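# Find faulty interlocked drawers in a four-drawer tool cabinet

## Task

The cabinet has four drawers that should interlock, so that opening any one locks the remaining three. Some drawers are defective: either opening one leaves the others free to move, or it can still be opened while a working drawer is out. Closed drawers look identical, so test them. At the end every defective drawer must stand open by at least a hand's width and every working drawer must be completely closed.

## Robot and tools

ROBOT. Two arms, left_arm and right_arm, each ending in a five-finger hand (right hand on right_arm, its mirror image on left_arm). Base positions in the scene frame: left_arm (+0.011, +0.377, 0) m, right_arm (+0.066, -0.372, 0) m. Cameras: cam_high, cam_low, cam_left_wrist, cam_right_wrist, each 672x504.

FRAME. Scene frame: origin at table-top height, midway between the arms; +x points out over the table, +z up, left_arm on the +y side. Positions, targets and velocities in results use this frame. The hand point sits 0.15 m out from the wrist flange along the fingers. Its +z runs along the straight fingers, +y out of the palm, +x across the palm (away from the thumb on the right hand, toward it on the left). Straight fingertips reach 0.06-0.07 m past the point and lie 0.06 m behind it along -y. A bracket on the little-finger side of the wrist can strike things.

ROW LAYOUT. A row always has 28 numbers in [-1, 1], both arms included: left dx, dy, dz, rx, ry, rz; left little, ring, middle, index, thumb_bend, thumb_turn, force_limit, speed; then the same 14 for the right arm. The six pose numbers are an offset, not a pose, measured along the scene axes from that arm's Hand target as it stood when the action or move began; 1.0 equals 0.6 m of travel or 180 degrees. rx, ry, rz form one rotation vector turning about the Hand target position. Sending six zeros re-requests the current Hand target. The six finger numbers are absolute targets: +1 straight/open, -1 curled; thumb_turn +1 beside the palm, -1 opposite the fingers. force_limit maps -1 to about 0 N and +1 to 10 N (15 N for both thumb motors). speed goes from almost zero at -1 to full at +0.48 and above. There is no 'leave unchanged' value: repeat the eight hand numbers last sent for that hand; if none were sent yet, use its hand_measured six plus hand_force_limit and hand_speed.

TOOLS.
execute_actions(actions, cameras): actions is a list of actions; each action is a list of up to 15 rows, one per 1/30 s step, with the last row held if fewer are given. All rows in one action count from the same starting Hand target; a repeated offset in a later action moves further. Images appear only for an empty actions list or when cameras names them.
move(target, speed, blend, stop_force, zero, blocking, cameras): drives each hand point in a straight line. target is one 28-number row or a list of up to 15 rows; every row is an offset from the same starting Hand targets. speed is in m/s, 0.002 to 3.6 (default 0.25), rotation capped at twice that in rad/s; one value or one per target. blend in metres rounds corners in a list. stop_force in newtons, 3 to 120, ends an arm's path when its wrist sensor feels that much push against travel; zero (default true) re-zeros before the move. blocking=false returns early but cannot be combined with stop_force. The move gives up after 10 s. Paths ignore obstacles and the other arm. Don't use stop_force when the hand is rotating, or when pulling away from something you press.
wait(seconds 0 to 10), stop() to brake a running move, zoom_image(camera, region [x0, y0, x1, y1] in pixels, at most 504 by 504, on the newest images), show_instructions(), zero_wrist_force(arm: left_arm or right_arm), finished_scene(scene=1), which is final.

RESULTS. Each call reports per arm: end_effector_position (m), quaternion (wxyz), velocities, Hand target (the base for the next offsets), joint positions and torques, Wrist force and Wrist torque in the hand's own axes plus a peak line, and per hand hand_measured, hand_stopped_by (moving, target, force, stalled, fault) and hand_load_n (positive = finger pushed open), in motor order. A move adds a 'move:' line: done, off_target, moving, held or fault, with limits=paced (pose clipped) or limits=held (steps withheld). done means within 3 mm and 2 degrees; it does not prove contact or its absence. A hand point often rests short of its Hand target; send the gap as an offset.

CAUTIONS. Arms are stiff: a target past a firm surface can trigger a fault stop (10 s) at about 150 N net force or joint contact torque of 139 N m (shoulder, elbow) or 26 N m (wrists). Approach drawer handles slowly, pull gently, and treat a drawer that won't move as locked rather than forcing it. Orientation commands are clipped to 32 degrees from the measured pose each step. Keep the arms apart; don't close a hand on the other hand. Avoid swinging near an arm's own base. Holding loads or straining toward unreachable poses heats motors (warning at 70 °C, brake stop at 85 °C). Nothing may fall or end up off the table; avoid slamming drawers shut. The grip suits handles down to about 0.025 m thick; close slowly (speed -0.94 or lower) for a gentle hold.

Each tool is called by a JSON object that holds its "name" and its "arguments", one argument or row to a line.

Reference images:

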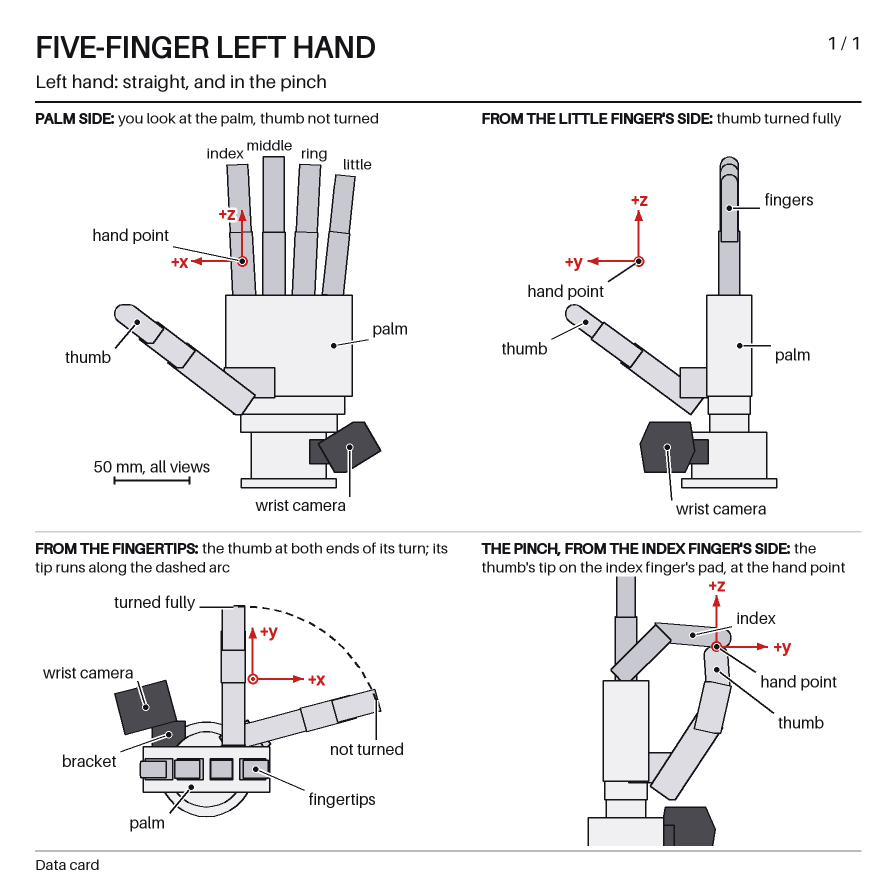

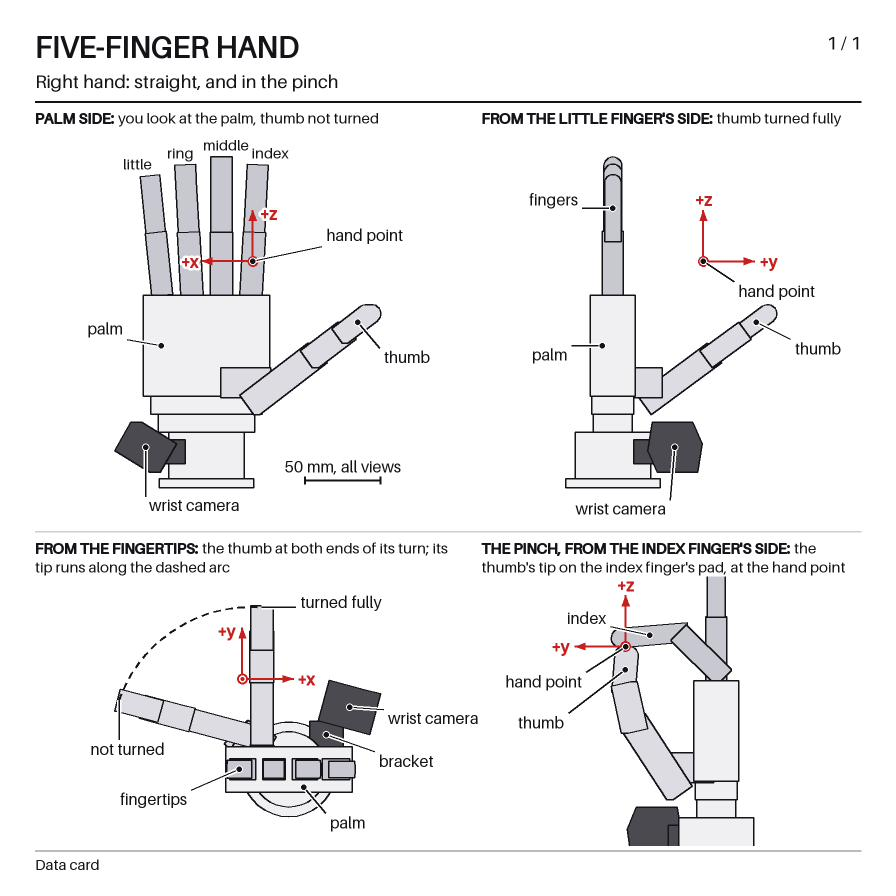

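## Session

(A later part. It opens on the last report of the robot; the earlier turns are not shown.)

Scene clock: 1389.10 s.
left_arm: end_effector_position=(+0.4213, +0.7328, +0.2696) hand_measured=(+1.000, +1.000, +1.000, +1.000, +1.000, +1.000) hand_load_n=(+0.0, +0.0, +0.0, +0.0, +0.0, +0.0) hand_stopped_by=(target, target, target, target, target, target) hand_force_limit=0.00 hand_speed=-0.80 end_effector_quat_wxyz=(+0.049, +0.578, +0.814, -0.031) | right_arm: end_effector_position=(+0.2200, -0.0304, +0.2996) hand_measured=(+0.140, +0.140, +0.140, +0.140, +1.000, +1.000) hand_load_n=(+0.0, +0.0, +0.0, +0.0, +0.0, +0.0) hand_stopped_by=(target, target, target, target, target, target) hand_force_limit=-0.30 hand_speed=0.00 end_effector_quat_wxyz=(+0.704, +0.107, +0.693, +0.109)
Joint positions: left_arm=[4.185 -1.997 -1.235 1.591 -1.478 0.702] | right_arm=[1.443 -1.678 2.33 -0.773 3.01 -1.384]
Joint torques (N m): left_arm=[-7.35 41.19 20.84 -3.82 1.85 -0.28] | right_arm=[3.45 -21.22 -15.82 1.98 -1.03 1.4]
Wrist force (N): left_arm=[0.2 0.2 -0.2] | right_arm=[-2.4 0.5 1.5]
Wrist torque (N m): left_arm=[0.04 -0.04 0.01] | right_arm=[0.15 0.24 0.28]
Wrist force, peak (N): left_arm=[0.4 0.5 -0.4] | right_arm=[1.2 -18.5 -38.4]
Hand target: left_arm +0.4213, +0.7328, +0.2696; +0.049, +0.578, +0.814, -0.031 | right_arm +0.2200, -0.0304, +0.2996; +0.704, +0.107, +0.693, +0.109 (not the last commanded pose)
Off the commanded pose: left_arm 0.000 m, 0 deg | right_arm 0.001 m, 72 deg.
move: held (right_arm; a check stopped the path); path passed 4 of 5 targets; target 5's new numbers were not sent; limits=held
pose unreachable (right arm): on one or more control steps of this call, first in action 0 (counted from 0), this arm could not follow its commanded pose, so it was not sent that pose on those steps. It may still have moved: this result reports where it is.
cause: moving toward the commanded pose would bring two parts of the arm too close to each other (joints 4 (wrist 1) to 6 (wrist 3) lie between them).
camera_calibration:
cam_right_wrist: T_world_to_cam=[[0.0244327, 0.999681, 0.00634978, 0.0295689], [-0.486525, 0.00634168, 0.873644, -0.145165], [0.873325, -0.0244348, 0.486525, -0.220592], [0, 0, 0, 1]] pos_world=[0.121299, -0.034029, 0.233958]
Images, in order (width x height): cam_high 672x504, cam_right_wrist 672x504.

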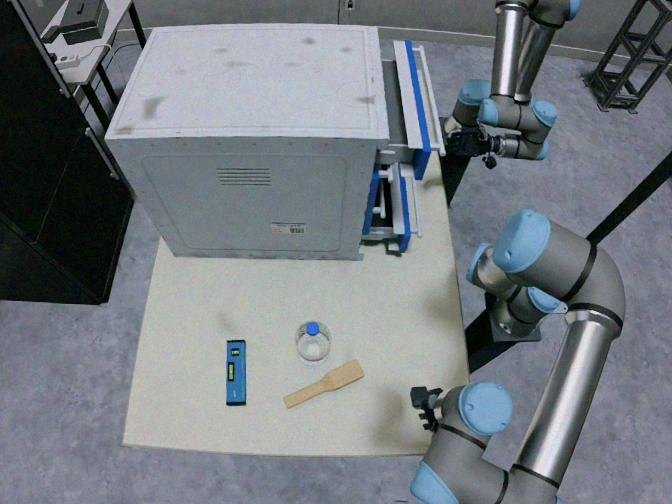

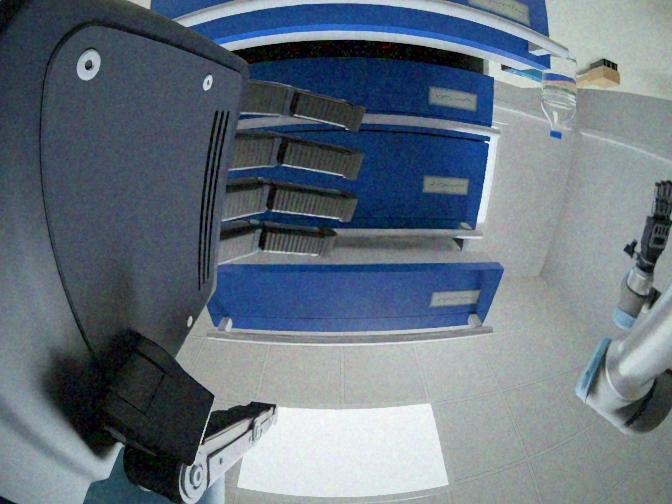

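{"name": "move", "arguments": {
  "target": [
    [0,0,0,0,0,0,1,1,1,1,1,1,0,-0.8,0.0,0,0.08,-0.598,0,0,0.14,0.14,0.14,0.14,1,1,-0.3,0]
  ],
  "speed": 0.5
}}

{"name": "move", "arguments": {
  "target": [
    [0,0,0,0,0,0,1,1,1,1,1,1,0,-0.8,0.0,-0.15,0.17,0,0.5,0,0.28,0.28,0.28,0.28,1,1,-0.3,0],
    [0,0,0,0,0,0,1,1,1,1,1,1,0,-0.8,0.0,-0.15,0.17,0.385,0.385,-0.385,0.28,0.28,0.28,0.28,1,1,-0.3,0],
    [0,0,0,0,0,0,1,1,1,1,1,1,0,-0.8,0.0,-0.15,0.17,0.705,0,-0.705,0.28,0.28,0.28,0.28,1,1,-0.3,0]
  ],
  "speed": 0.6,
  "blend": [0.005,0.005,0],
  "cameras": ["cam_right_wrist","cam_high"]
}}

Scene clock: 1475.87 s.
left_arm: end_effector_position=(+0.4213, +0.7328, +0.2696) hand_measured=(+1.000, +1.000, +1.000, +1.000, +1.000, +1.000) hand_load_n=(+0.0, +0.0, +0.0, +0.0, +0.0, +0.0) hand_stopped_by=(target, target, target, target, target, target) hand_force_limit=0.00 hand_speed=-0.80 end_effector_quat_wxyz=(+0.049, +0.578, +0.814, -0.031) | right_arm: end_effector_position=(+0.2200, -0.0304, +0.3476) hand_measured=(+0.140, +0.140, +0.140, +0.140, +1.000, +1.000) hand_load_n=(+0.0, +0.0, +0.0, +0.0, +0.0, +0.0) hand_stopped_by=(target, target, target, target, target, target) hand_force_limit=-0.30 hand_speed=0.00 end_effector_quat_wxyz=(+0.502, -0.505, +0.497, -0.495) end_effector_velocity=(+0.000, +0.000, +0.000) end_effector_angular_velocity=(+0.002, +0.000, +0.001)
Joint positions: left_arm=[4.185 -1.997 -1.235 1.591 -1.478 0.702] | right_arm=[1.449 -1.786 1.963 -0.147 3.001 -3.113]
Joint velocities: left_arm=[within noise] | right_arm=[0 -0.001 -0.001 0.004 -0.001 0.005]
Joint torques (N m): left_arm=[-6.69 41.95 21.98 -3.8 1.72 -0.15] | right_arm=[11.53 -2.58 -27.51 2.17 1.29 1.59]
Wrist force (N): left_arm=[0.3 -0.1 -0.2] | right_arm=[-2.2 0.9 1.2]
Wrist torque (N m): left_arm=[0.00 -0.06 0.02] | right_arm=[0.43 0.35 0.03]
Wrist force, peak (N): left_arm=[0.7 0.1 -0.2] | right_arm=[-3.0 0.8 1.3]
Hand target: left_arm +0.4213, +0.7328, +0.2696; +0.049, +0.578, +0.814, -0.031 | right_arm +0.2200, -0.0304, +0.3476; +0.503, -0.505, +0.497, -0.495
Off the commanded pose: left_arm 0.000 m, 0 deg | right_arm 0.000 m, 0 deg.
move: done

Scene clock: 1480.60 s.
left_arm: end_effector_position=(+0.4213, +0.7328, +0.2696) hand_measured=(+1.000, +1.000, +1.000, +1.000, +1.000, +1.000) hand_load_n=(+0.0, +0.0, +0.0, +0.0, +0.0, +0.0) hand_stopped_by=(target, target, target, target, target, target) hand_force_limit=0.00 hand_speed=-0.80 end_effector_quat_wxyz=(+0.049, +0.578, +0.814, -0.031) | right_arm: end_effector_position=(+0.2200, -0.1203, +0.4497) hand_measured=(+0.280, +0.280, +0.280, +0.280, +1.000, +1.000) hand_load_n=(+0.0, +0.0, +0.0, +0.0, +0.0, +0.0) hand_stopped_by=(target, target, target, target, target, target) hand_force_limit=-0.30 hand_speed=0.00 end_effector_quat_wxyz=(+0.009, +0.704, +0.710, -0.006)
Joint positions: left_arm=[4.185 -1.997 -1.235 1.591 -1.478 0.702] | right_arm=[0.806 -1.585 1.3 1.868 1.589 0.794]
Joint torques (N m): left_arm=[-6.71 41.26 21.18 -3.92 1.83 -0.19] | right_arm=[-13.11 -26.54 -5.64 3.41 -0.71 1.17]
Wrist force (N): left_arm=[0.1 0.1 -0.3] | right_arm=[-1.3 1.5 0.5]
Wrist torque (N m): left_arm=[0.04 -0.02 0.00] | right_arm=[0.17 0.13 0.13]
Wrist force, peak (N): left_arm=[0.2 0.1 -0.7] | right_arm=[-2.7 1.4 1.1]
Hand target: left_arm +0.4213, +0.7328, +0.2696; +0.049, +0.578, +0.814, -0.031 | right_arm +0.2200, -0.1204, +0.4496; +0.009, +0.704, +0.710, -0.006
Off the commanded pose: left_arm 0.000 m, 0 deg | right_arm 0.000 m, 0 deg.
move: done
camera_calibration:
cam_right_wrist: T_world_to_cam=[[0.952477, 0.30347, -0.0263277, -0.154702], [0.276603, -0.825464, 0.492036, -0.371998], [0.127586, -0.475935, -0.870177, 0.423978], [0, 0, 0, 1]] pos_world=[0.196153, -0.0583377, 0.547899]
Images, in order (width x height): cam_high 672x504, cam_right_wrist 672x504.

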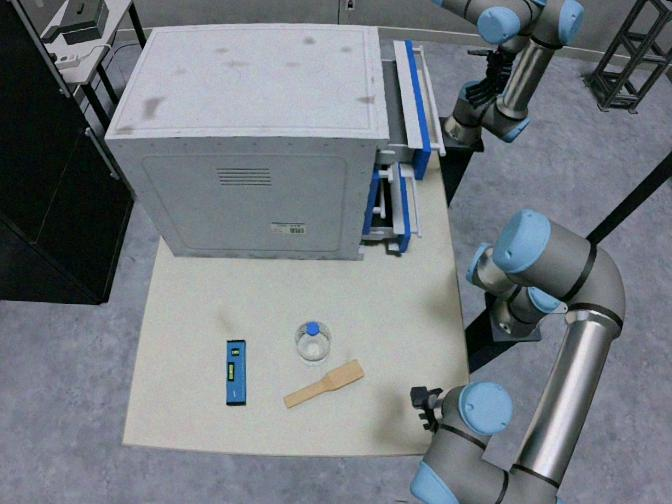

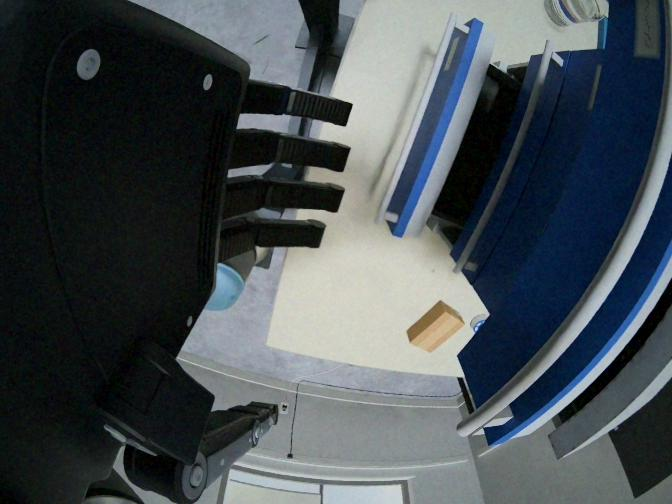

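{"name": "move", "arguments": {
  "target": [
    [0,0,0,0,0,0,1,1,1,1,1,1,0,-0.8,0.05,0.117,-0.2,0,-0.583,0,0.28,0.28,0.28,0.28,1,1,-0.3,0]
  ],
  "speed": 0.5,
  "cameras": ["cam_right_wrist","cam_high"]
}}

Scene clock: 1487.20 s.
left_arm: end_effector_position=(+0.4213, +0.7328, +0.2696) hand_measured=(+1.000, +1.000, +1.000, +1.000, +1.000, +1.000) hand_load_n=(+0.0, +0.0, +0.0, +0.0, +0.0, +0.0) hand_stopped_by=(target, target, target, target, target, target) hand_force_limit=0.00 hand_speed=-0.80 end_effector_quat_wxyz=(+0.049, +0.578, +0.814, -0.031) | right_arm: end_effector_position=(+0.2353, -0.0816, +0.3820) hand_measured=(+0.280, +0.280, +0.280, +0.280, +1.000, +1.000) hand_load_n=(+0.0, +0.5, +0.0, +0.0, +0.0, +0.0) hand_stopped_by=(target, target, target, target, target, target) hand_force_limit=-0.30 hand_speed=0.00 end_effector_quat_wxyz=(+0.359, +0.616, +0.612, +0.342)
Joint positions: left_arm=[4.185 -1.997 -1.235 1.591 -1.478 0.702] | right_arm=[1.395 -1.509 1.78 1.05 2.589 1.259]
Joint torques (N m): left_arm=[-7.05 41.5 21.66 -3.87 1.74 -0.27] | right_arm=[-12.4 -28.39 -29.34 0.29 3.09 1.2]
Wrist force (N): left_arm=[0.4 0.0 -0.1] | right_arm=[-1.2 0.7 0.8]
Wrist torque (N m): left_arm=[0.02 -0.06 0.01] | right_arm=[0.02 0.14 -0.04]
Wrist force, peak (N): left_arm=[0.3 0.4 -0.4] | right_arm=[0.9 -5.1 7.1]
Hand target: left_arm +0.4213, +0.7328, +0.2696; +0.049, +0.578, +0.814, -0.031 | right_arm +0.2354, -0.0816, +0.3820; +0.359, +0.617, +0.612, +0.342 (not the last commanded pose)
Off the commanded pose: left_arm 0.000 m, 0 deg | right_arm 0.063 m, 46 deg.
move: held (right_arm; a check stopped the path); limits=held
pose unreachable (right arm): on one or more control steps of this call, first in action 0 (counted from 0), this arm could not follow its commanded pose, so it was not sent that pose on those steps. It may still have moved: this result reports where it is.
cause: moving toward the commanded pose would bring two parts of the arm too close to each other (joints 4 (wrist 1) to 6 (wrist 3) lie between them).
camera_calibration:
cam_right_wrist: T_world_to_cam=[[0.511671, 0.301291, 0.804622, -0.396665], [-0.282872, -0.825213, 0.488884, -0.178119], [0.81128, -0.477753, -0.337011, 0.0168479], [0, 0, 0, 1]] pos_world=[0.138909, -0.0194255, 0.411923]
Images, in order (width x height): cam_high 672x504, cam_right_wrist 672x504.

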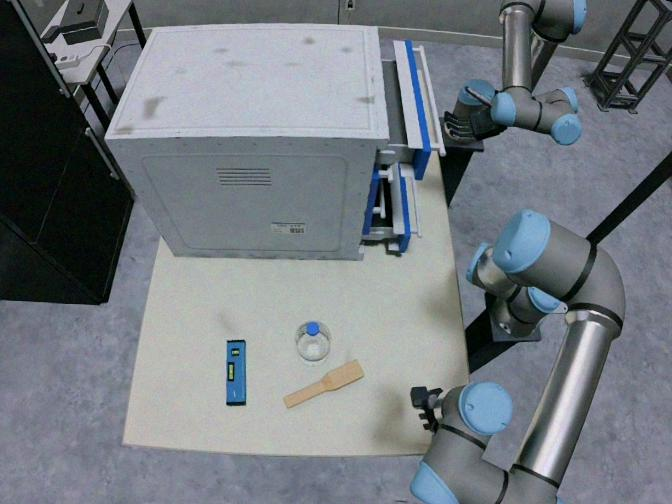

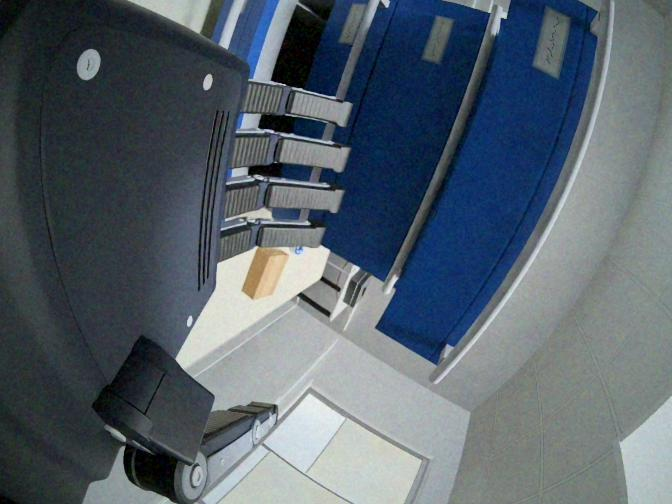

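{"name": "move", "arguments": {
  "target": [
    [0,0,0,0,0,0,1,1,1,1,1,1,0,-0.8,0.0243,-0.197,0.113,0,0.328,0,0.28,0.28,0.28,0.28,1,1,-0.3,0]
  ],
  "speed": 0.5
}}

{"name": "move", "arguments": {
  "target": [
    [0,0,0,0,0,0,1,1,1,1,1,1,0,-0.8,0.05,0.0167,-0.2,0,-0.583,0,0.28,0.28,0.28,0.28,1,1,-0.3,0]
  ],
  "speed": 0.5,
  "cameras": ["cam_right_wrist","cam_high"]
}}

Scene clock: 1563.00 s.
left_arm: end_effector_position=(+0.4213, +0.7328, +0.2696) hand_measured=(+1.000, +1.000, +1.000, +1.000, +1.000, +1.000) hand_load_n=(+0.0, +0.0, +0.0, +0.0, +0.0, +0.0) hand_stopped_by=(target, target, target, target, target, target) hand_force_limit=0.00 hand_speed=-0.80 end_effector_quat_wxyz=(+0.049, +0.578, +0.814, -0.031) | right_arm: end_effector_position=(+0.2500, -0.1998, +0.4498) hand_measured=(+0.280, +0.280, +0.280, +0.280, +1.000, +1.000) hand_load_n=(+0.0, +0.0, +0.0, +0.0, -0.5, +0.0) hand_stopped_by=(target, target, target, target, target, target) hand_force_limit=-0.30 hand_speed=0.00 end_effector_quat_wxyz=(+0.011, +0.705, +0.709, -0.006)
Joint positions: left_arm=[4.185 -1.997 -1.235 1.591 -1.478 0.702] | right_arm=[0.46 -1.745 1.441 1.879 1.595 0.451]
Joint torques (N m): left_arm=[-6.45 42.25 21.9 -3.71 1.84 -0.23] | right_arm=[-10.44 -18.29 -4.82 4.36 0.2 -1.61]
Wrist force (N): left_arm=[0.1 0.3 -0.4] | right_arm=[-1.1 1.2 0.4]
Wrist torque (N m): left_arm=[0.08 -0.02 -0.01] | right_arm=[0.13 0.13 0.01]
Wrist force, peak (N): left_arm=[0.6 0.3 -0.2] | right_arm=[-1.8 1.8 -0.2]
Hand target: left_arm +0.4213, +0.7328, +0.2696; +0.049, +0.578, +0.814, -0.031 | right_arm +0.2499, -0.1998, +0.4498; +0.011, +0.705, +0.709, -0.006
Off the commanded pose: left_arm 0.000 m, 0 deg | right_arm 0.000 m, 0 deg.
move: done

Scene clock: 1565.53 s.
left_arm: end_effector_position=(+0.4213, +0.7328, +0.2696) hand_measured=(+1.000, +1.000, +1.000, +1.000, +1.000, +1.000) hand_load_n=(+0.0, +0.0, +0.0, +0.0, +0.0, +0.0) hand_stopped_by=(target, target, target, target, target, target) hand_force_limit=0.00 hand_speed=-0.80 end_effector_quat_wxyz=(+0.049, +0.578, +0.814, -0.031) | right_arm: end_effector_position=(+0.2799, -0.1898, +0.3298) hand_measured=(+0.280, +0.280, +0.280, +0.280, +1.000, +1.000) hand_load_n=(+0.0, +0.0, +0.0, +0.0, +0.0, +0.0) hand_stopped_by=(target, target, target, target, target, target) hand_force_limit=-0.30 hand_speed=0.00 end_effector_quat_wxyz=(+0.569, +0.434, +0.424, +0.555)
Joint positions: left_arm=[4.185 -1.997 -1.235 1.591 -1.478 0.702] | right_arm=[0.968 -1.972 2.692 -1.183 2.509 -0.381]
Joint torques (N m): left_arm=[-6.61 42.12 21.55 -3.89 1.81 -0.23] | right_arm=[-1.58 3.41 -14.98 -3.67 -2.05 1.55]
Wrist force (N): left_arm=[0.0 0.2 -0.4] | right_arm=[-1.8 0.1 1.7]
Wrist torque (N m): left_arm=[0.05 -0.01 0.00] | right_arm=[0.00 0.23 -0.02]
Wrist force, peak (N): left_arm=[0.1 -0.1 -0.6] | right_arm=[-1.7 -0.8 2.1]
Hand target: left_arm +0.4213, +0.7328, +0.2696; +0.049, +0.578, +0.814, -0.031 | right_arm +0.2799, -0.1898, +0.3298; +0.569, +0.434, +0.424, +0.555
Off the commanded pose: left_arm 0.000 m, 0 deg | right_arm 0.000 m, 0 deg.
move: done
camera_calibration:
cam_right_wrist: T_world_to_cam=[[-0.221758, 0.301233, 0.927406, -0.180139], [-0.547912, -0.825236, 0.137032, -0.0390627], [0.806607, -0.477749, 0.348052, -0.313246], [0, 0, 0, 1]] pos_world=[0.191317, -0.127625, 0.281441]
Images, in order (width x height): cam_high 672x504, cam_right_wrist 672x504.

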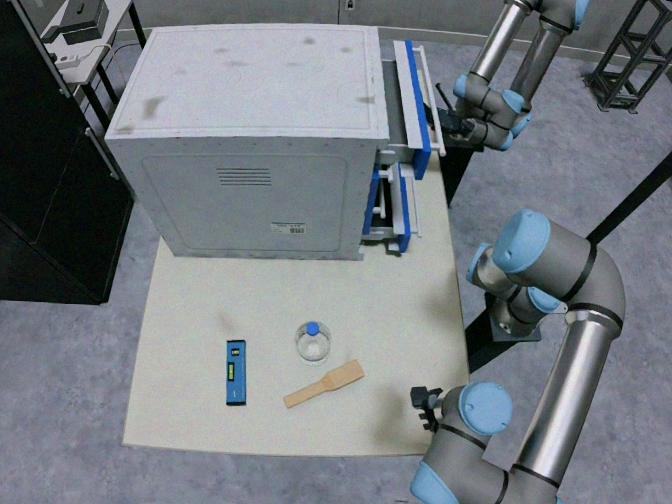

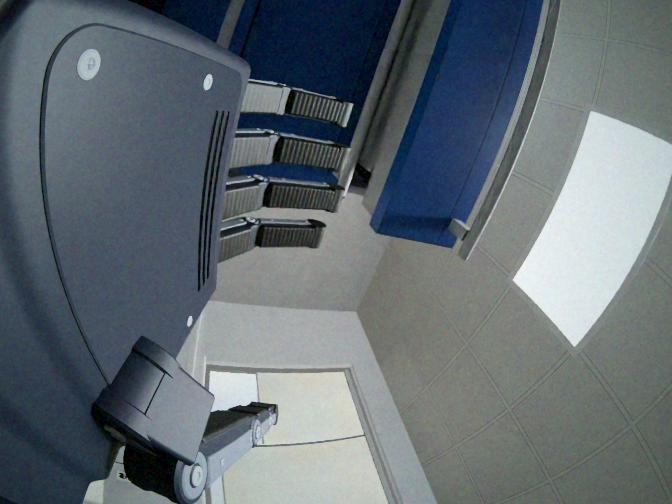

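{"name": "move", "arguments": {
  "target": [
    [0,0,0,0,0,0,1,1,1,1,1,1,0,-0.8,0.15,0.05,0.03,0,0,0,0.28,0.28,0.28,0.28,1,1,-0.3,0]
  ],
  "speed": 0.1,
  "cameras": ["cam_right_wrist","cam_high"]
}}

{"name": "zoom_image", "arguments": {
  "camera": "cam_high",
  "region": [360, 0, 560, 200]
}}

Scene clock: 1580.23 s.
left_arm: end_effector_position=(+0.4213, +0.7328, +0.2696) hand_measured=(+1.000, +1.000, +1.000, +1.000, +1.000, +1.000) hand_load_n=(+0.0, +0.0, +0.0, +0.0, +0.0, +0.0) hand_stopped_by=(target, target, target, target, target, target) hand_force_limit=0.00 hand_speed=-0.80 end_effector_quat_wxyz=(+0.049, +0.578, +0.814, -0.031) | right_arm: end_effector_position=(+0.3700, -0.1598, +0.3478) hand_measured=(+0.280, +0.280, +0.280, +0.280, +1.000, +1.000) hand_load_n=(+0.0, +0.0, +0.0, +0.0, +0.0, +0.0) hand_stopped_by=(target, target, target, target, target, target) hand_force_limit=-0.30 hand_speed=0.00 end_effector_quat_wxyz=(+0.569, +0.434, +0.424, +0.555)
Joint positions: left_arm=[4.185 -1.997 -1.235 1.591 -1.478 0.702] | right_arm=[0.729 -1.827 2.54 -1.071 2.288 -0.24]
Joint torques (N m): left_arm=[-6.94 41.82 21.12 -3.89 1.76 -0.26] | right_arm=[12.86 -15.5 -5.07 -3.72 1.25 -1.8]
Wrist force (N): left_arm=[0.2 0.3 -0.1] | right_arm=[-2.1 0.3 1.6]
Wrist torque (N m): left_arm=[0.05 -0.02 -0.01] | right_arm=[0.02 0.27 -0.02]
Wrist force, peak (N): left_arm=[0.0 0.3 -0.6] | right_arm=[-1.8 0.3 2.6]
Hand target: left_arm +0.4213, +0.7328, +0.2696; +0.049, +0.578, +0.814, -0.031 | right_arm +0.3699, -0.1598, +0.3478; +0.569, +0.434, +0.424, +0.555
Off the commanded pose: left_arm 0.000 m, 0 deg | right_arm 0.000 m, 0 deg.
move: done
camera_calibration:
cam_right_wrist: T_world_to_cam=[[-0.221721, 0.301238, 0.927414, -0.185901], [-0.547984, -0.825189, 0.137025, 0.0326216], [0.806569, -0.477827, 0.348035, -0.377846], [0, 0, 0, 1]] pos_world=[0.281417, -0.0976252, 0.299441]
Images, in order (width x height): cam_high 672x504, cam_right_wrist 672x504.

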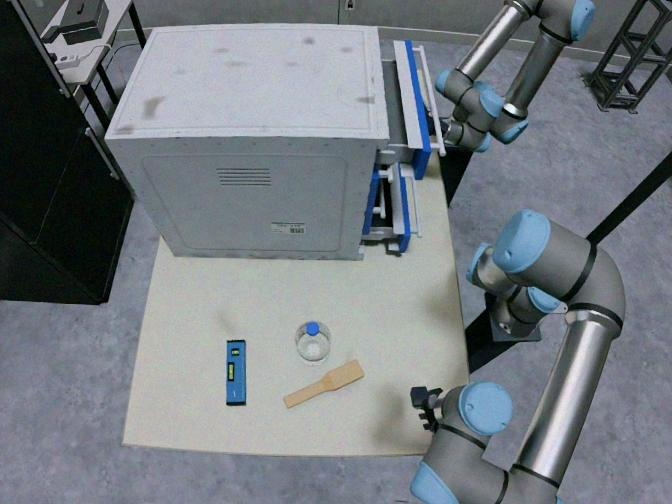

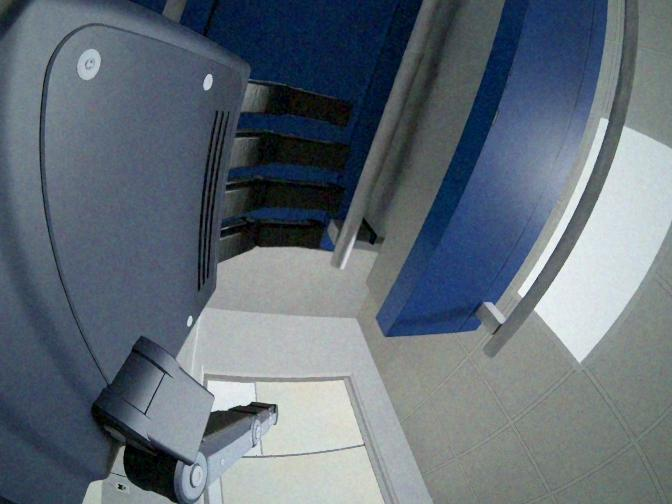

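Scaled by 2.520 from the camera's 672x504 image, which has a finer 960x720 frame.

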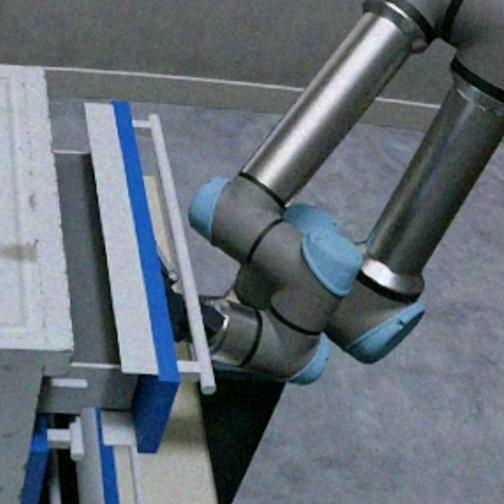

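{"name": "move", "arguments": {
  "target": [
    [0,0,0,0,0,0,1,1,1,1,1,1,0,-0.8,0.0889,0.0163,0.01,0,0,0,0.28,0.28,0.28,0.28,1,1,-0.3,0]
  ],
  "speed": 0.03,
  "stop_force": 10,
  "cameras": ["cam_right_wrist","cam_high"]
}}

{"name": "zoom_image", "arguments": {
  "camera": "cam_high",
  "region": [360, 0, 560, 200]
}}

Scene clock: 1603.33 s.
left_arm: end_effector_position=(+0.4213, +0.7328, +0.2696) hand_measured=(+1.000, +1.000, +1.000, +1.000, +1.000, +1.000) hand_load_n=(+0.0, +0.5, +0.0, +0.0, +0.0, +0.0) hand_stopped_by=(target, target, target, target, target, target) hand_force_limit=0.00 hand_speed=-0.80 end_effector_quat_wxyz=(+0.049, +0.578, +0.814, -0.031) | right_arm: end_effector_position=(+0.4233, -0.1500, +0.3538) hand_measured=(+0.280, +0.280, +0.280, +0.280, +1.000, +1.000) hand_load_n=(+0.0, +0.0, +0.0, +0.0, +0.0, +0.0) hand_stopped_by=(target, target, target, target, target, target) hand_force_limit=-0.30 hand_speed=0.00 end_effector_quat_wxyz=(+0.569, +0.434, +0.424, +0.555)
Joint positions: left_arm=[4.185 -1.997 -1.235 1.591 -1.478 0.702] | right_arm=[0.623 -1.737 2.454 -1.046 2.188 -0.195]
Joint torques (N m): left_arm=[-6.7 42.01 20.96 -3.91 1.73 -0.23] | right_arm=[12.86 -19.27 -5.67 -3.76 1.36 -1.87]
Wrist force (N): left_arm=[0.2 0.2 -0.5] | right_arm=[-2.0 0.2 1.6]
Wrist torque (N m): left_arm=[0.06 -0.05 0.01] | right_arm=[0.01 0.28 -0.10]
Wrist force, peak (N): left_arm=[0.6 0.3 -0.5] | right_arm=[-2.2 0.2 1.9]
Hand target: left_arm +0.4213, +0.7328, +0.2696; +0.049, +0.578, +0.814, -0.031 | right_arm +0.4233, -0.1500, +0.3538; +0.569, +0.434, +0.424, +0.555
Off the commanded pose: left_arm 0.000 m, 0 deg | right_arm 0.000 m, 0 deg.
move: done
camera_calibration:
cam_right_wrist: T_world_to_cam=[[-0.221809, 0.301157, 0.927419, -0.182579], [-0.547891, -0.825264, 0.136947, 0.0690807], [0.806608, -0.477749, 0.348052, -0.418253], [0, 0, 0, 1]] pos_world=[0.334717, -0.0878248, 0.305441]
Images, in order (width x height): cam_high 672x504, cam_right_wrist 672x504.

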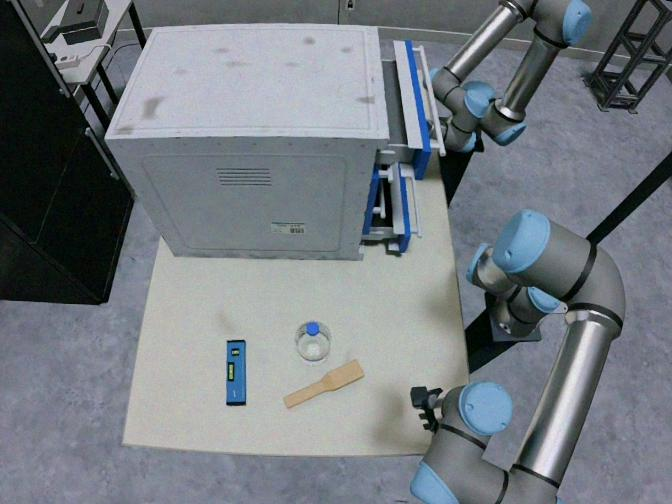

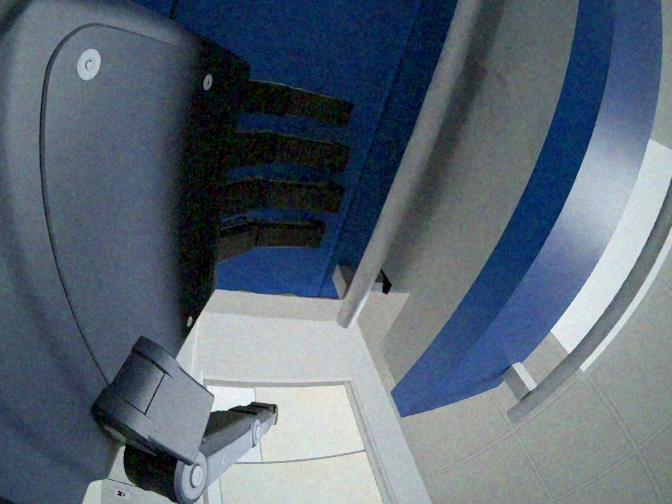

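Scaled by 2.520 from the camera's 672x504 image, which has a finer 960x720 frame.

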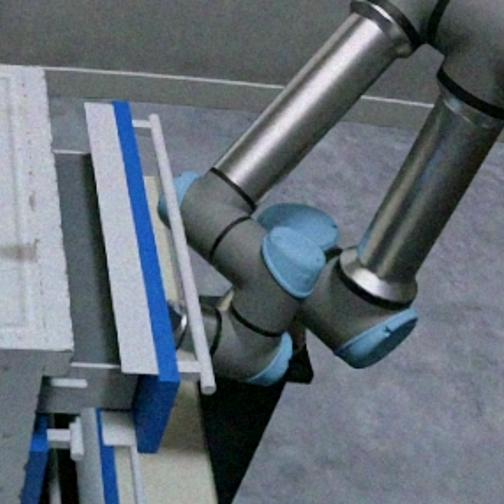

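{"name": "move", "arguments": {
  "target": [
    [0,0,0,0,0,0,1,1,1,1,1,1,0,-0.8,0,0,0.0663,0,0,0,0.28,0.28,0.28,0.28,1,1,-0.3,0]
  ],
  "speed": 0.025,
  "stop_force": 10,
  "cameras": ["cam_right_wrist"]
}}

Scene clock: 1613.03 s.
left_arm: end_effector_position=(+0.4213, +0.7328, +0.2696) hand_measured=(+1.000, +1.000, +1.000, +1.000, +1.000, +1.000) hand_load_n=(+0.0, +0.0, +0.0, +0.0, +0.0, +0.0) hand_stopped_by=(target, target, target, target, target, target) hand_force_limit=0.00 hand_speed=-0.80 end_effector_quat_wxyz=(+0.049, +0.578, +0.814, -0.031) | right_arm: end_effector_position=(+0.4233, -0.1500, +0.3936) hand_measured=(+0.280, +0.280, +0.280, +0.280, +1.000, +1.000) hand_load_n=(+0.0, +0.0, +0.0, +0.0, +0.0, +0.0) hand_stopped_by=(target, target, target, target, target, target) hand_force_limit=-0.30 hand_speed=0.00 end_effector_quat_wxyz=(+0.569, +0.434, +0.424, +0.555)
Joint positions: left_arm=[4.185 -1.997 -1.235 1.591 -1.478 0.702] | right_arm=[0.623 -1.822 2.388 -0.896 2.188 -0.195]
Joint torques (N m): left_arm=[-7.15 42.61 21.38 -3.89 1.75 -0.27] | right_arm=[11.95 1.43 -7.14 -3.79 0.6 1.1]
Wrist force (N): left_arm=[0.1 0.2 -0.3] | right_arm=[-1.9 0.1 1.6]
Wrist torque (N m): left_arm=[0.06 -0.02 -0.01] | right_arm=[0.00 0.27 -0.09]
Wrist force, peak (N): left_arm=[0.2 0.0 -0.8] | right_arm=[-2.1 0.3 1.9]
Hand target: left_arm +0.4213, +0.7328, +0.2696; +0.049, +0.578, +0.814, -0.031 | right_arm +0.4233, -0.1500, +0.3936; +0.569, +0.434, +0.424, +0.555
Off the commanded pose: left_arm 0.000 m, 0 deg | right_arm 0.000 m, 0 deg.
move: done
camera_calibration:
cam_right_wrist: T_world_to_cam=[[-0.221784, 0.301142, 0.927429, -0.219504], [-0.547958, -0.825225, 0.136917, 0.0636661], [0.806569, -0.477826, 0.348035, -0.432093], [0, 0, 0, 1]] pos_world=[0.334717, -0.0878247, 0.345241]
Images, in order (width x height): cam_right_wrist 672x504.

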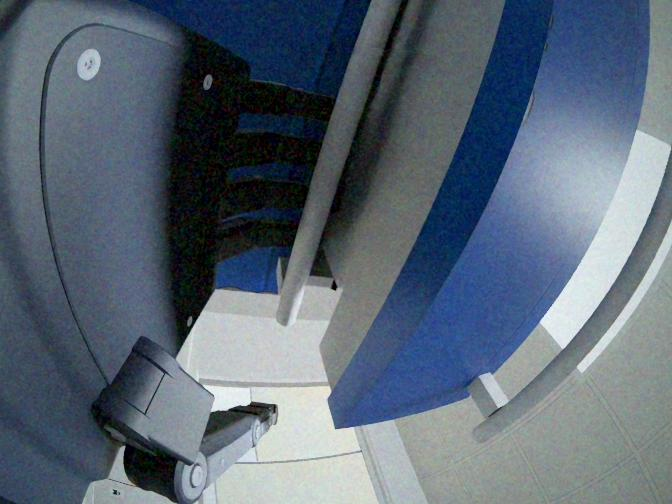

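{"name": "move", "arguments": {
  "target": [
    [0,0,0,0,0,0,1,1,1,1,1,1,0,-0.8,0,0,0.003,0,0,0,0,0,0,0,1,1,-0.4,-0.85]
  ],
  "speed": 0.03,
  "cameras": ["cam_right_wrist"]
}}

{"name": "move", "arguments": {
  "target": [
    [0,0,0,0,0,0,1,1,1,1,1,1,0,-0.8,-0.0667,0,0,0,0,0,0,0,0,0,1,1,-0.4,-0.85]
  ],
  "speed": 0.01,
  "stop_force": 30,
  "cameras": ["cam_right_wrist","cam_high"]
}}

Scene clock: 1620.40 s.
left_arm: end_effector_position=(+0.4213, +0.7328, +0.2696) hand_measured=(+1.000, +1.000, +1.000, +1.000, +1.000, +1.000) hand_load_n=(+0.0, +0.0, +0.0, +0.0, +0.0, +0.0) hand_stopped_by=(target, target, target, target, target, target) hand_force_limit=0.00 hand_speed=-0.80 end_effector_quat_wxyz=(+0.049, +0.578, +0.814, -0.031) | right_arm: end_effector_position=(+0.4233, -0.1500, +0.3954) hand_measured=(+0.172, +0.186, +0.200, +0.214, +1.000, +1.000) hand_load_n=(+4.5, +6.0, +3.0, +5.5, +0.0, +0.0) hand_stopped_by=(force, force, force, force, target, target) hand_force_limit=-0.40 hand_speed=-0.85 end_effector_quat_wxyz=(+0.569, +0.434, +0.424, +0.555)
Joint positions: left_arm=[4.185 -1.997 -1.235 1.591 -1.478 0.702] | right_arm=[0.623 -1.826 2.385 -0.889 2.188 -0.195]
Joint torques (N m): left_arm=[-7.69 43.02 21.01 -3.82 1.76 -0.35] | right_arm=[9.24 -26.9 -37.36 -5.45 -0.57 0.8]
Wrist force (N): left_arm=[0.2 0.1 -0.2] | right_arm=[-0.9 -24.6 11.1]
Wrist torque (N m): left_arm=[0.04 -0.03 0.01] | right_arm=[-0.27 -0.07 -0.80]
Wrist force, peak (N): left_arm=[0.6 0.3 0.0] | right_arm=[-1.0 -24.6 11.2]
Hand target: left_arm +0.4213, +0.7328, +0.2696; +0.049, +0.578, +0.814, -0.031 | right_arm +0.4233, -0.1500, +0.3954; +0.569, +0.434, +0.424, +0.555
Off the commanded pose: left_arm 0.000 m, 0 deg | right_arm 0.000 m, 0 deg.
move: done
camera_calibration:
cam_right_wrist: T_world_to_cam=[[-0.221688, 0.301299, 0.927401, -0.221089], [-0.547889, -0.825234, 0.137138, 0.0633322], [0.806642, -0.477711, 0.348023, -0.432695], [0, 0, 0, 1]] pos_world=[0.334716, -0.0878256, 0.34694]
Images, in order (width x height): cam_right_wrist 672x504.

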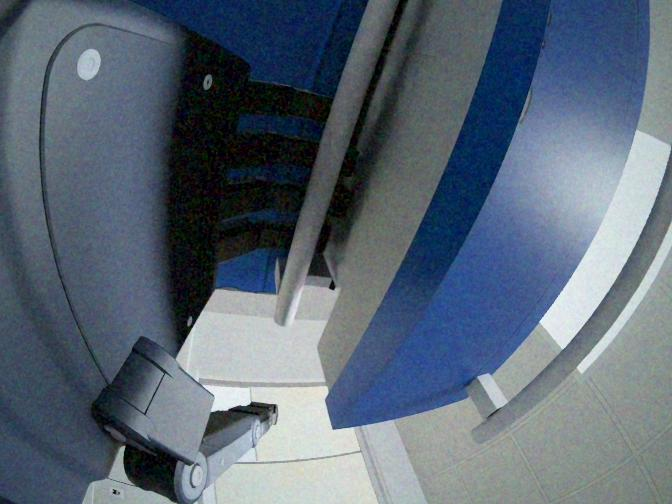

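Scene clock: 1621.97 s.
left_arm: end_effector_position=(+0.4213, +0.7328, +0.2696) hand_measured=(+1.000, +1.000, +1.000, +1.000, +1.000, +1.000) hand_load_n=(+0.0, +0.0, +0.0, +0.0, +0.0, +0.0) hand_stopped_by=(target, target, target, target, target, target) hand_force_limit=0.00 hand_speed=-0.80 end_effector_quat_wxyz=(+0.049, +0.578, +0.814, -0.031) | right_arm: end_effector_position=(+0.4179, -0.1501, +0.3954) hand_measured=(+0.172, +0.186, +0.200, +0.214, +1.000, +1.000) hand_load_n=(+9.5, +12.0, +8.0, +13.0, +0.0, +0.0) hand_stopped_by=(force, force, force, force, target, target) hand_force_limit=-0.40 hand_speed=-0.85 end_effector_quat_wxyz=(+0.569, +0.434, +0.423, +0.555)
Joint positions: left_arm=[4.185 -1.997 -1.235 1.591 -1.478 0.702] | right_arm=[0.635 -1.834 2.391 -0.889 2.2 -0.2]
Joint torques (N m): left_arm=[-6.76 43.25 21.71 -3.83 1.82 -0.29] | right_arm=[-3.29 -12.97 -32.99 -4.08 -2.29 1.8]
Wrist force (N): left_arm=[0.1 0.3 -0.3] | right_arm=[2.8 -28.6 38.0]
Wrist torque (N m): left_arm=[0.08 -0.02 0.00] | right_arm=[-0.70 -0.73 -0.74]
Wrist force, peak (N): left_arm=[0.3 0.1 -0.5] | right_arm=[2.3 -30.6 50.8]
Hand target: left_arm +0.4213, +0.7328, +0.2696; +0.049, +0.578, +0.814, -0.031 | right_arm +0.4179, -0.1501, +0.3954; +0.569, +0.434, +0.423, +0.555 (not the last commanded pose)
Off the commanded pose: left_arm 0.000 m, 0 deg | right_arm 0.035 m, 0 deg.
move: contact (right_arm)
camera_calibration:
cam_right_wrist: T_world_to_cam=[[-0.22191, 0.301109, 0.92741, -0.222326], [-0.547948, -0.825247, 0.136827, 0.0604873], [0.806542, -0.477809, 0.348122, -0.428384], [0, 0, 0, 1]] pos_world=[0.329317, -0.0878245, 0.347041]
Images, in order (width x height): cam_high 672x504, cam_right_wrist 672x504.

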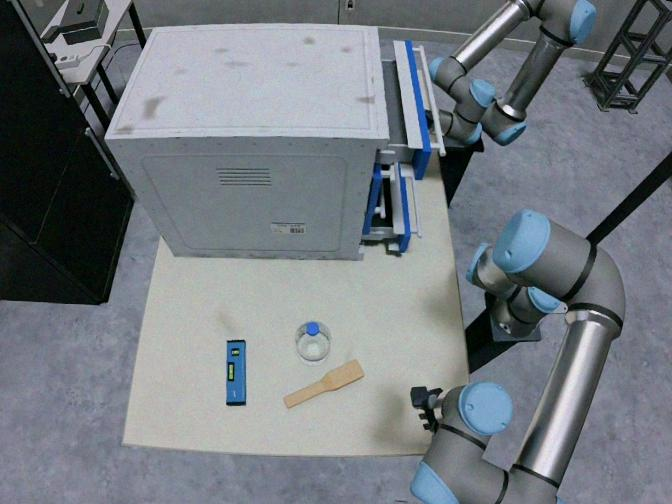

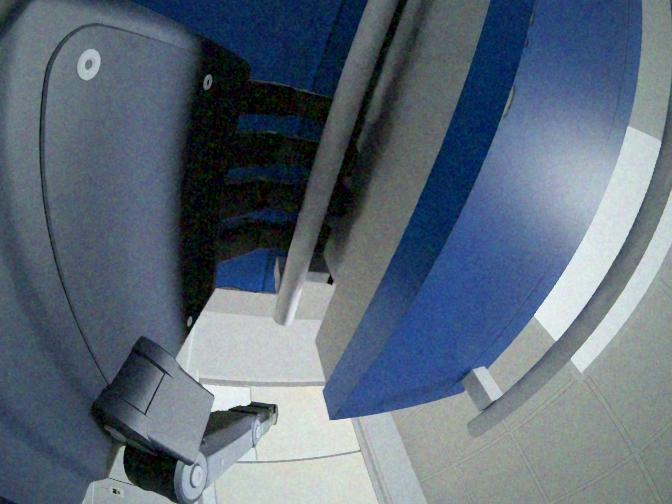

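{"name": "move", "arguments": {
  "target": [
    [0,0,0,0,0,0,1,1,1,1,1,1,0,-0.8, 0.010,0,0,0,0,0,0,0,0,0,1,1,-0.4,-0.85]
  ],
  "speed": 0.02,
  "stop_force": 45,
  "cameras": ["cam_low","cam_right_wrist"]
}}

Scene clock: 1683.73 s.
left_arm: end_effector_position=(+0.4213, +0.7328, +0.2696) hand_measured=(+1.000, +1.000, +1.000, +1.000, +1.000, +1.000) hand_load_n=(+0.0, +0.0, +0.0, +0.0, +0.0, +0.0) hand_stopped_by=(target, target, target, target, target, target) hand_force_limit=0.00 hand_speed=-0.80 end_effector_quat_wxyz=(+0.049, +0.578, +0.814, -0.031) | right_arm: end_effector_position=(+0.4192, -0.1501, +0.3954) hand_measured=(+0.170, +0.186, +0.198, +0.212, +1.000, +1.000) hand_load_n=(+1.0, +1.0, +0.5, +1.0, +0.0, +0.0) hand_stopped_by=(force, force, force, force, target, target) hand_force_limit=-0.40 hand_speed=-0.85 end_effector_quat_wxyz=(+0.569, +0.434, +0.424, +0.555)
Joint positions: left_arm=[4.185 -1.997 -1.235 1.591 -1.478 0.702] | right_arm=[0.632 -1.832 2.39 -0.889 2.197 -0.199]
Joint torques (N m): left_arm=[-7.34 42.79 20.91 -3.87 1.81 -0.14] | right_arm=[12.55 -23.97 -16.84 -5.74 -0.19 -2.16]
Wrist force (N): left_arm=[0.1 0.1 -0.1] | right_arm=[-2.2 -17.2 -4.9]
Wrist torque (N m): left_arm=[0.03 -0.02 0.00] | right_arm=[0.14 0.32 -0.42]
Wrist force, peak (N): left_arm=[0.4 0.1 -0.4] | right_arm=[2.7 -29.0 37.8]
Hand target: left_arm +0.4213, +0.7328, +0.2696; +0.049, +0.578, +0.814, -0.031 | right_arm +0.4192, -0.1501, +0.3954; +0.569, +0.434, +0.424, +0.555 (not the last commanded pose)
Off the commanded pose: left_arm 0.000 m, 0 deg | right_arm 0.005 m, 0 deg.
move: contact (right_arm)
camera_calibration:
cam_right_wrist: T_world_to_cam=[[-0.221809, 0.301157, 0.927419, -0.222069], [-0.547891, -0.825264, 0.136947, 0.0611373], [0.806608, -0.477749, 0.348052, -0.429424], [0, 0, 0, 1]] pos_world=[0.330617, -0.0878248, 0.347041]
Images, in order (width x height): cam_low 672x504, cam_right_wrist 672x504.

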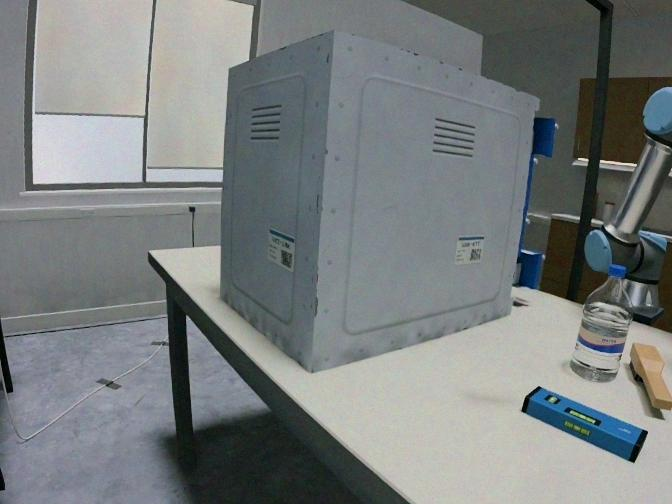

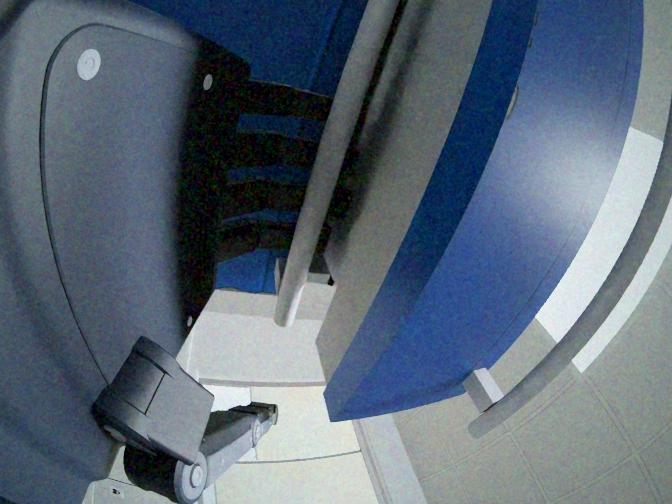

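{"name": "move", "arguments": {
  "target": [
    [0,0,0,0,0,0,1,1,1,1,1,1,0,-0.8, 0.010,0,0,0,0,0,0,0,0,0,1,1,-0.4,-0.85]
  ],
  "speed": 0.012,
  "stop_force": 55
}}

{"name": "zoom_image", "arguments": {
  "camera": "cam_low",
  "region": [460, 80, 600, 320]
}}

Scene clock: 1693.27 s.
left_arm: end_effector_position=(+0.4213, +0.7328, +0.2696) hand_measured=(+1.000, +1.000, +1.000, +1.000, +1.000, +1.000) hand_load_n=(+0.0, +0.0, +0.0, +0.0, +0.0, +0.0) hand_stopped_by=(target, target, target, target, target, target) hand_force_limit=0.00 hand_speed=-0.80 end_effector_quat_wxyz=(+0.049, +0.578, +0.814, -0.031) | right_arm: end_effector_position=(+0.4252, -0.1501, +0.3954) hand_measured=(+0.170, +0.184, +0.198, +0.212, +1.000, +1.000) hand_load_n=(+0.0, +0.0, -3.5, +0.0, +0.0, +0.0) hand_stopped_by=(force, force, force, force, target, target) hand_force_limit=-0.40 hand_speed=-0.85 end_effector_quat_wxyz=(+0.569, +0.434, +0.424, +0.555)
Joint positions: left_arm=[4.185 -1.997 -1.235 1.591 -1.478 0.702] | right_arm=[0.618 -1.823 2.383 -0.889 2.184 -0.193]
Joint torques (N m): left_arm=[-7.43 42.55 21.17 -3.81 1.79 -0.27] | right_arm=[10.31 -25.23 -20.69 -4.02 0.3 -1.6]
Wrist force (N): left_arm=[0.1 0.0 0.0] | right_arm=[-2.9 -20.2 -14.3]
Wrist torque (N m): left_arm=[0.01 -0.01 0.00] | right_arm=[0.21 0.59 -0.56]
Wrist force, peak (N): left_arm=[0.6 0.6 -0.1] | right_arm=[-2.9 -21.3 -14.9]
Hand target: left_arm +0.4213, +0.7328, +0.2696; +0.049, +0.578, +0.814, -0.031 | right_arm +0.4252, -0.1501, +0.3954; +0.569, +0.434, +0.424, +0.555
Off the commanded pose: left_arm 0.000 m, 0 deg | right_arm 0.000 m, 0 deg.
move: done

Scaled by 2.100 from the camera's 672x504 image, which has a finer 960x720 frame.
This view is cut from an older image: the scene may have changed since it was taken.

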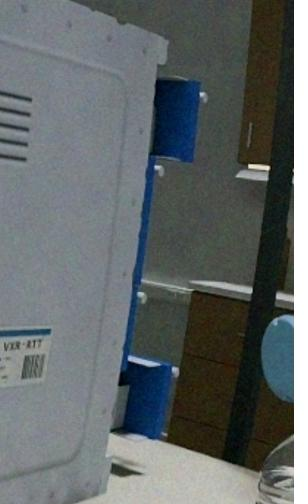

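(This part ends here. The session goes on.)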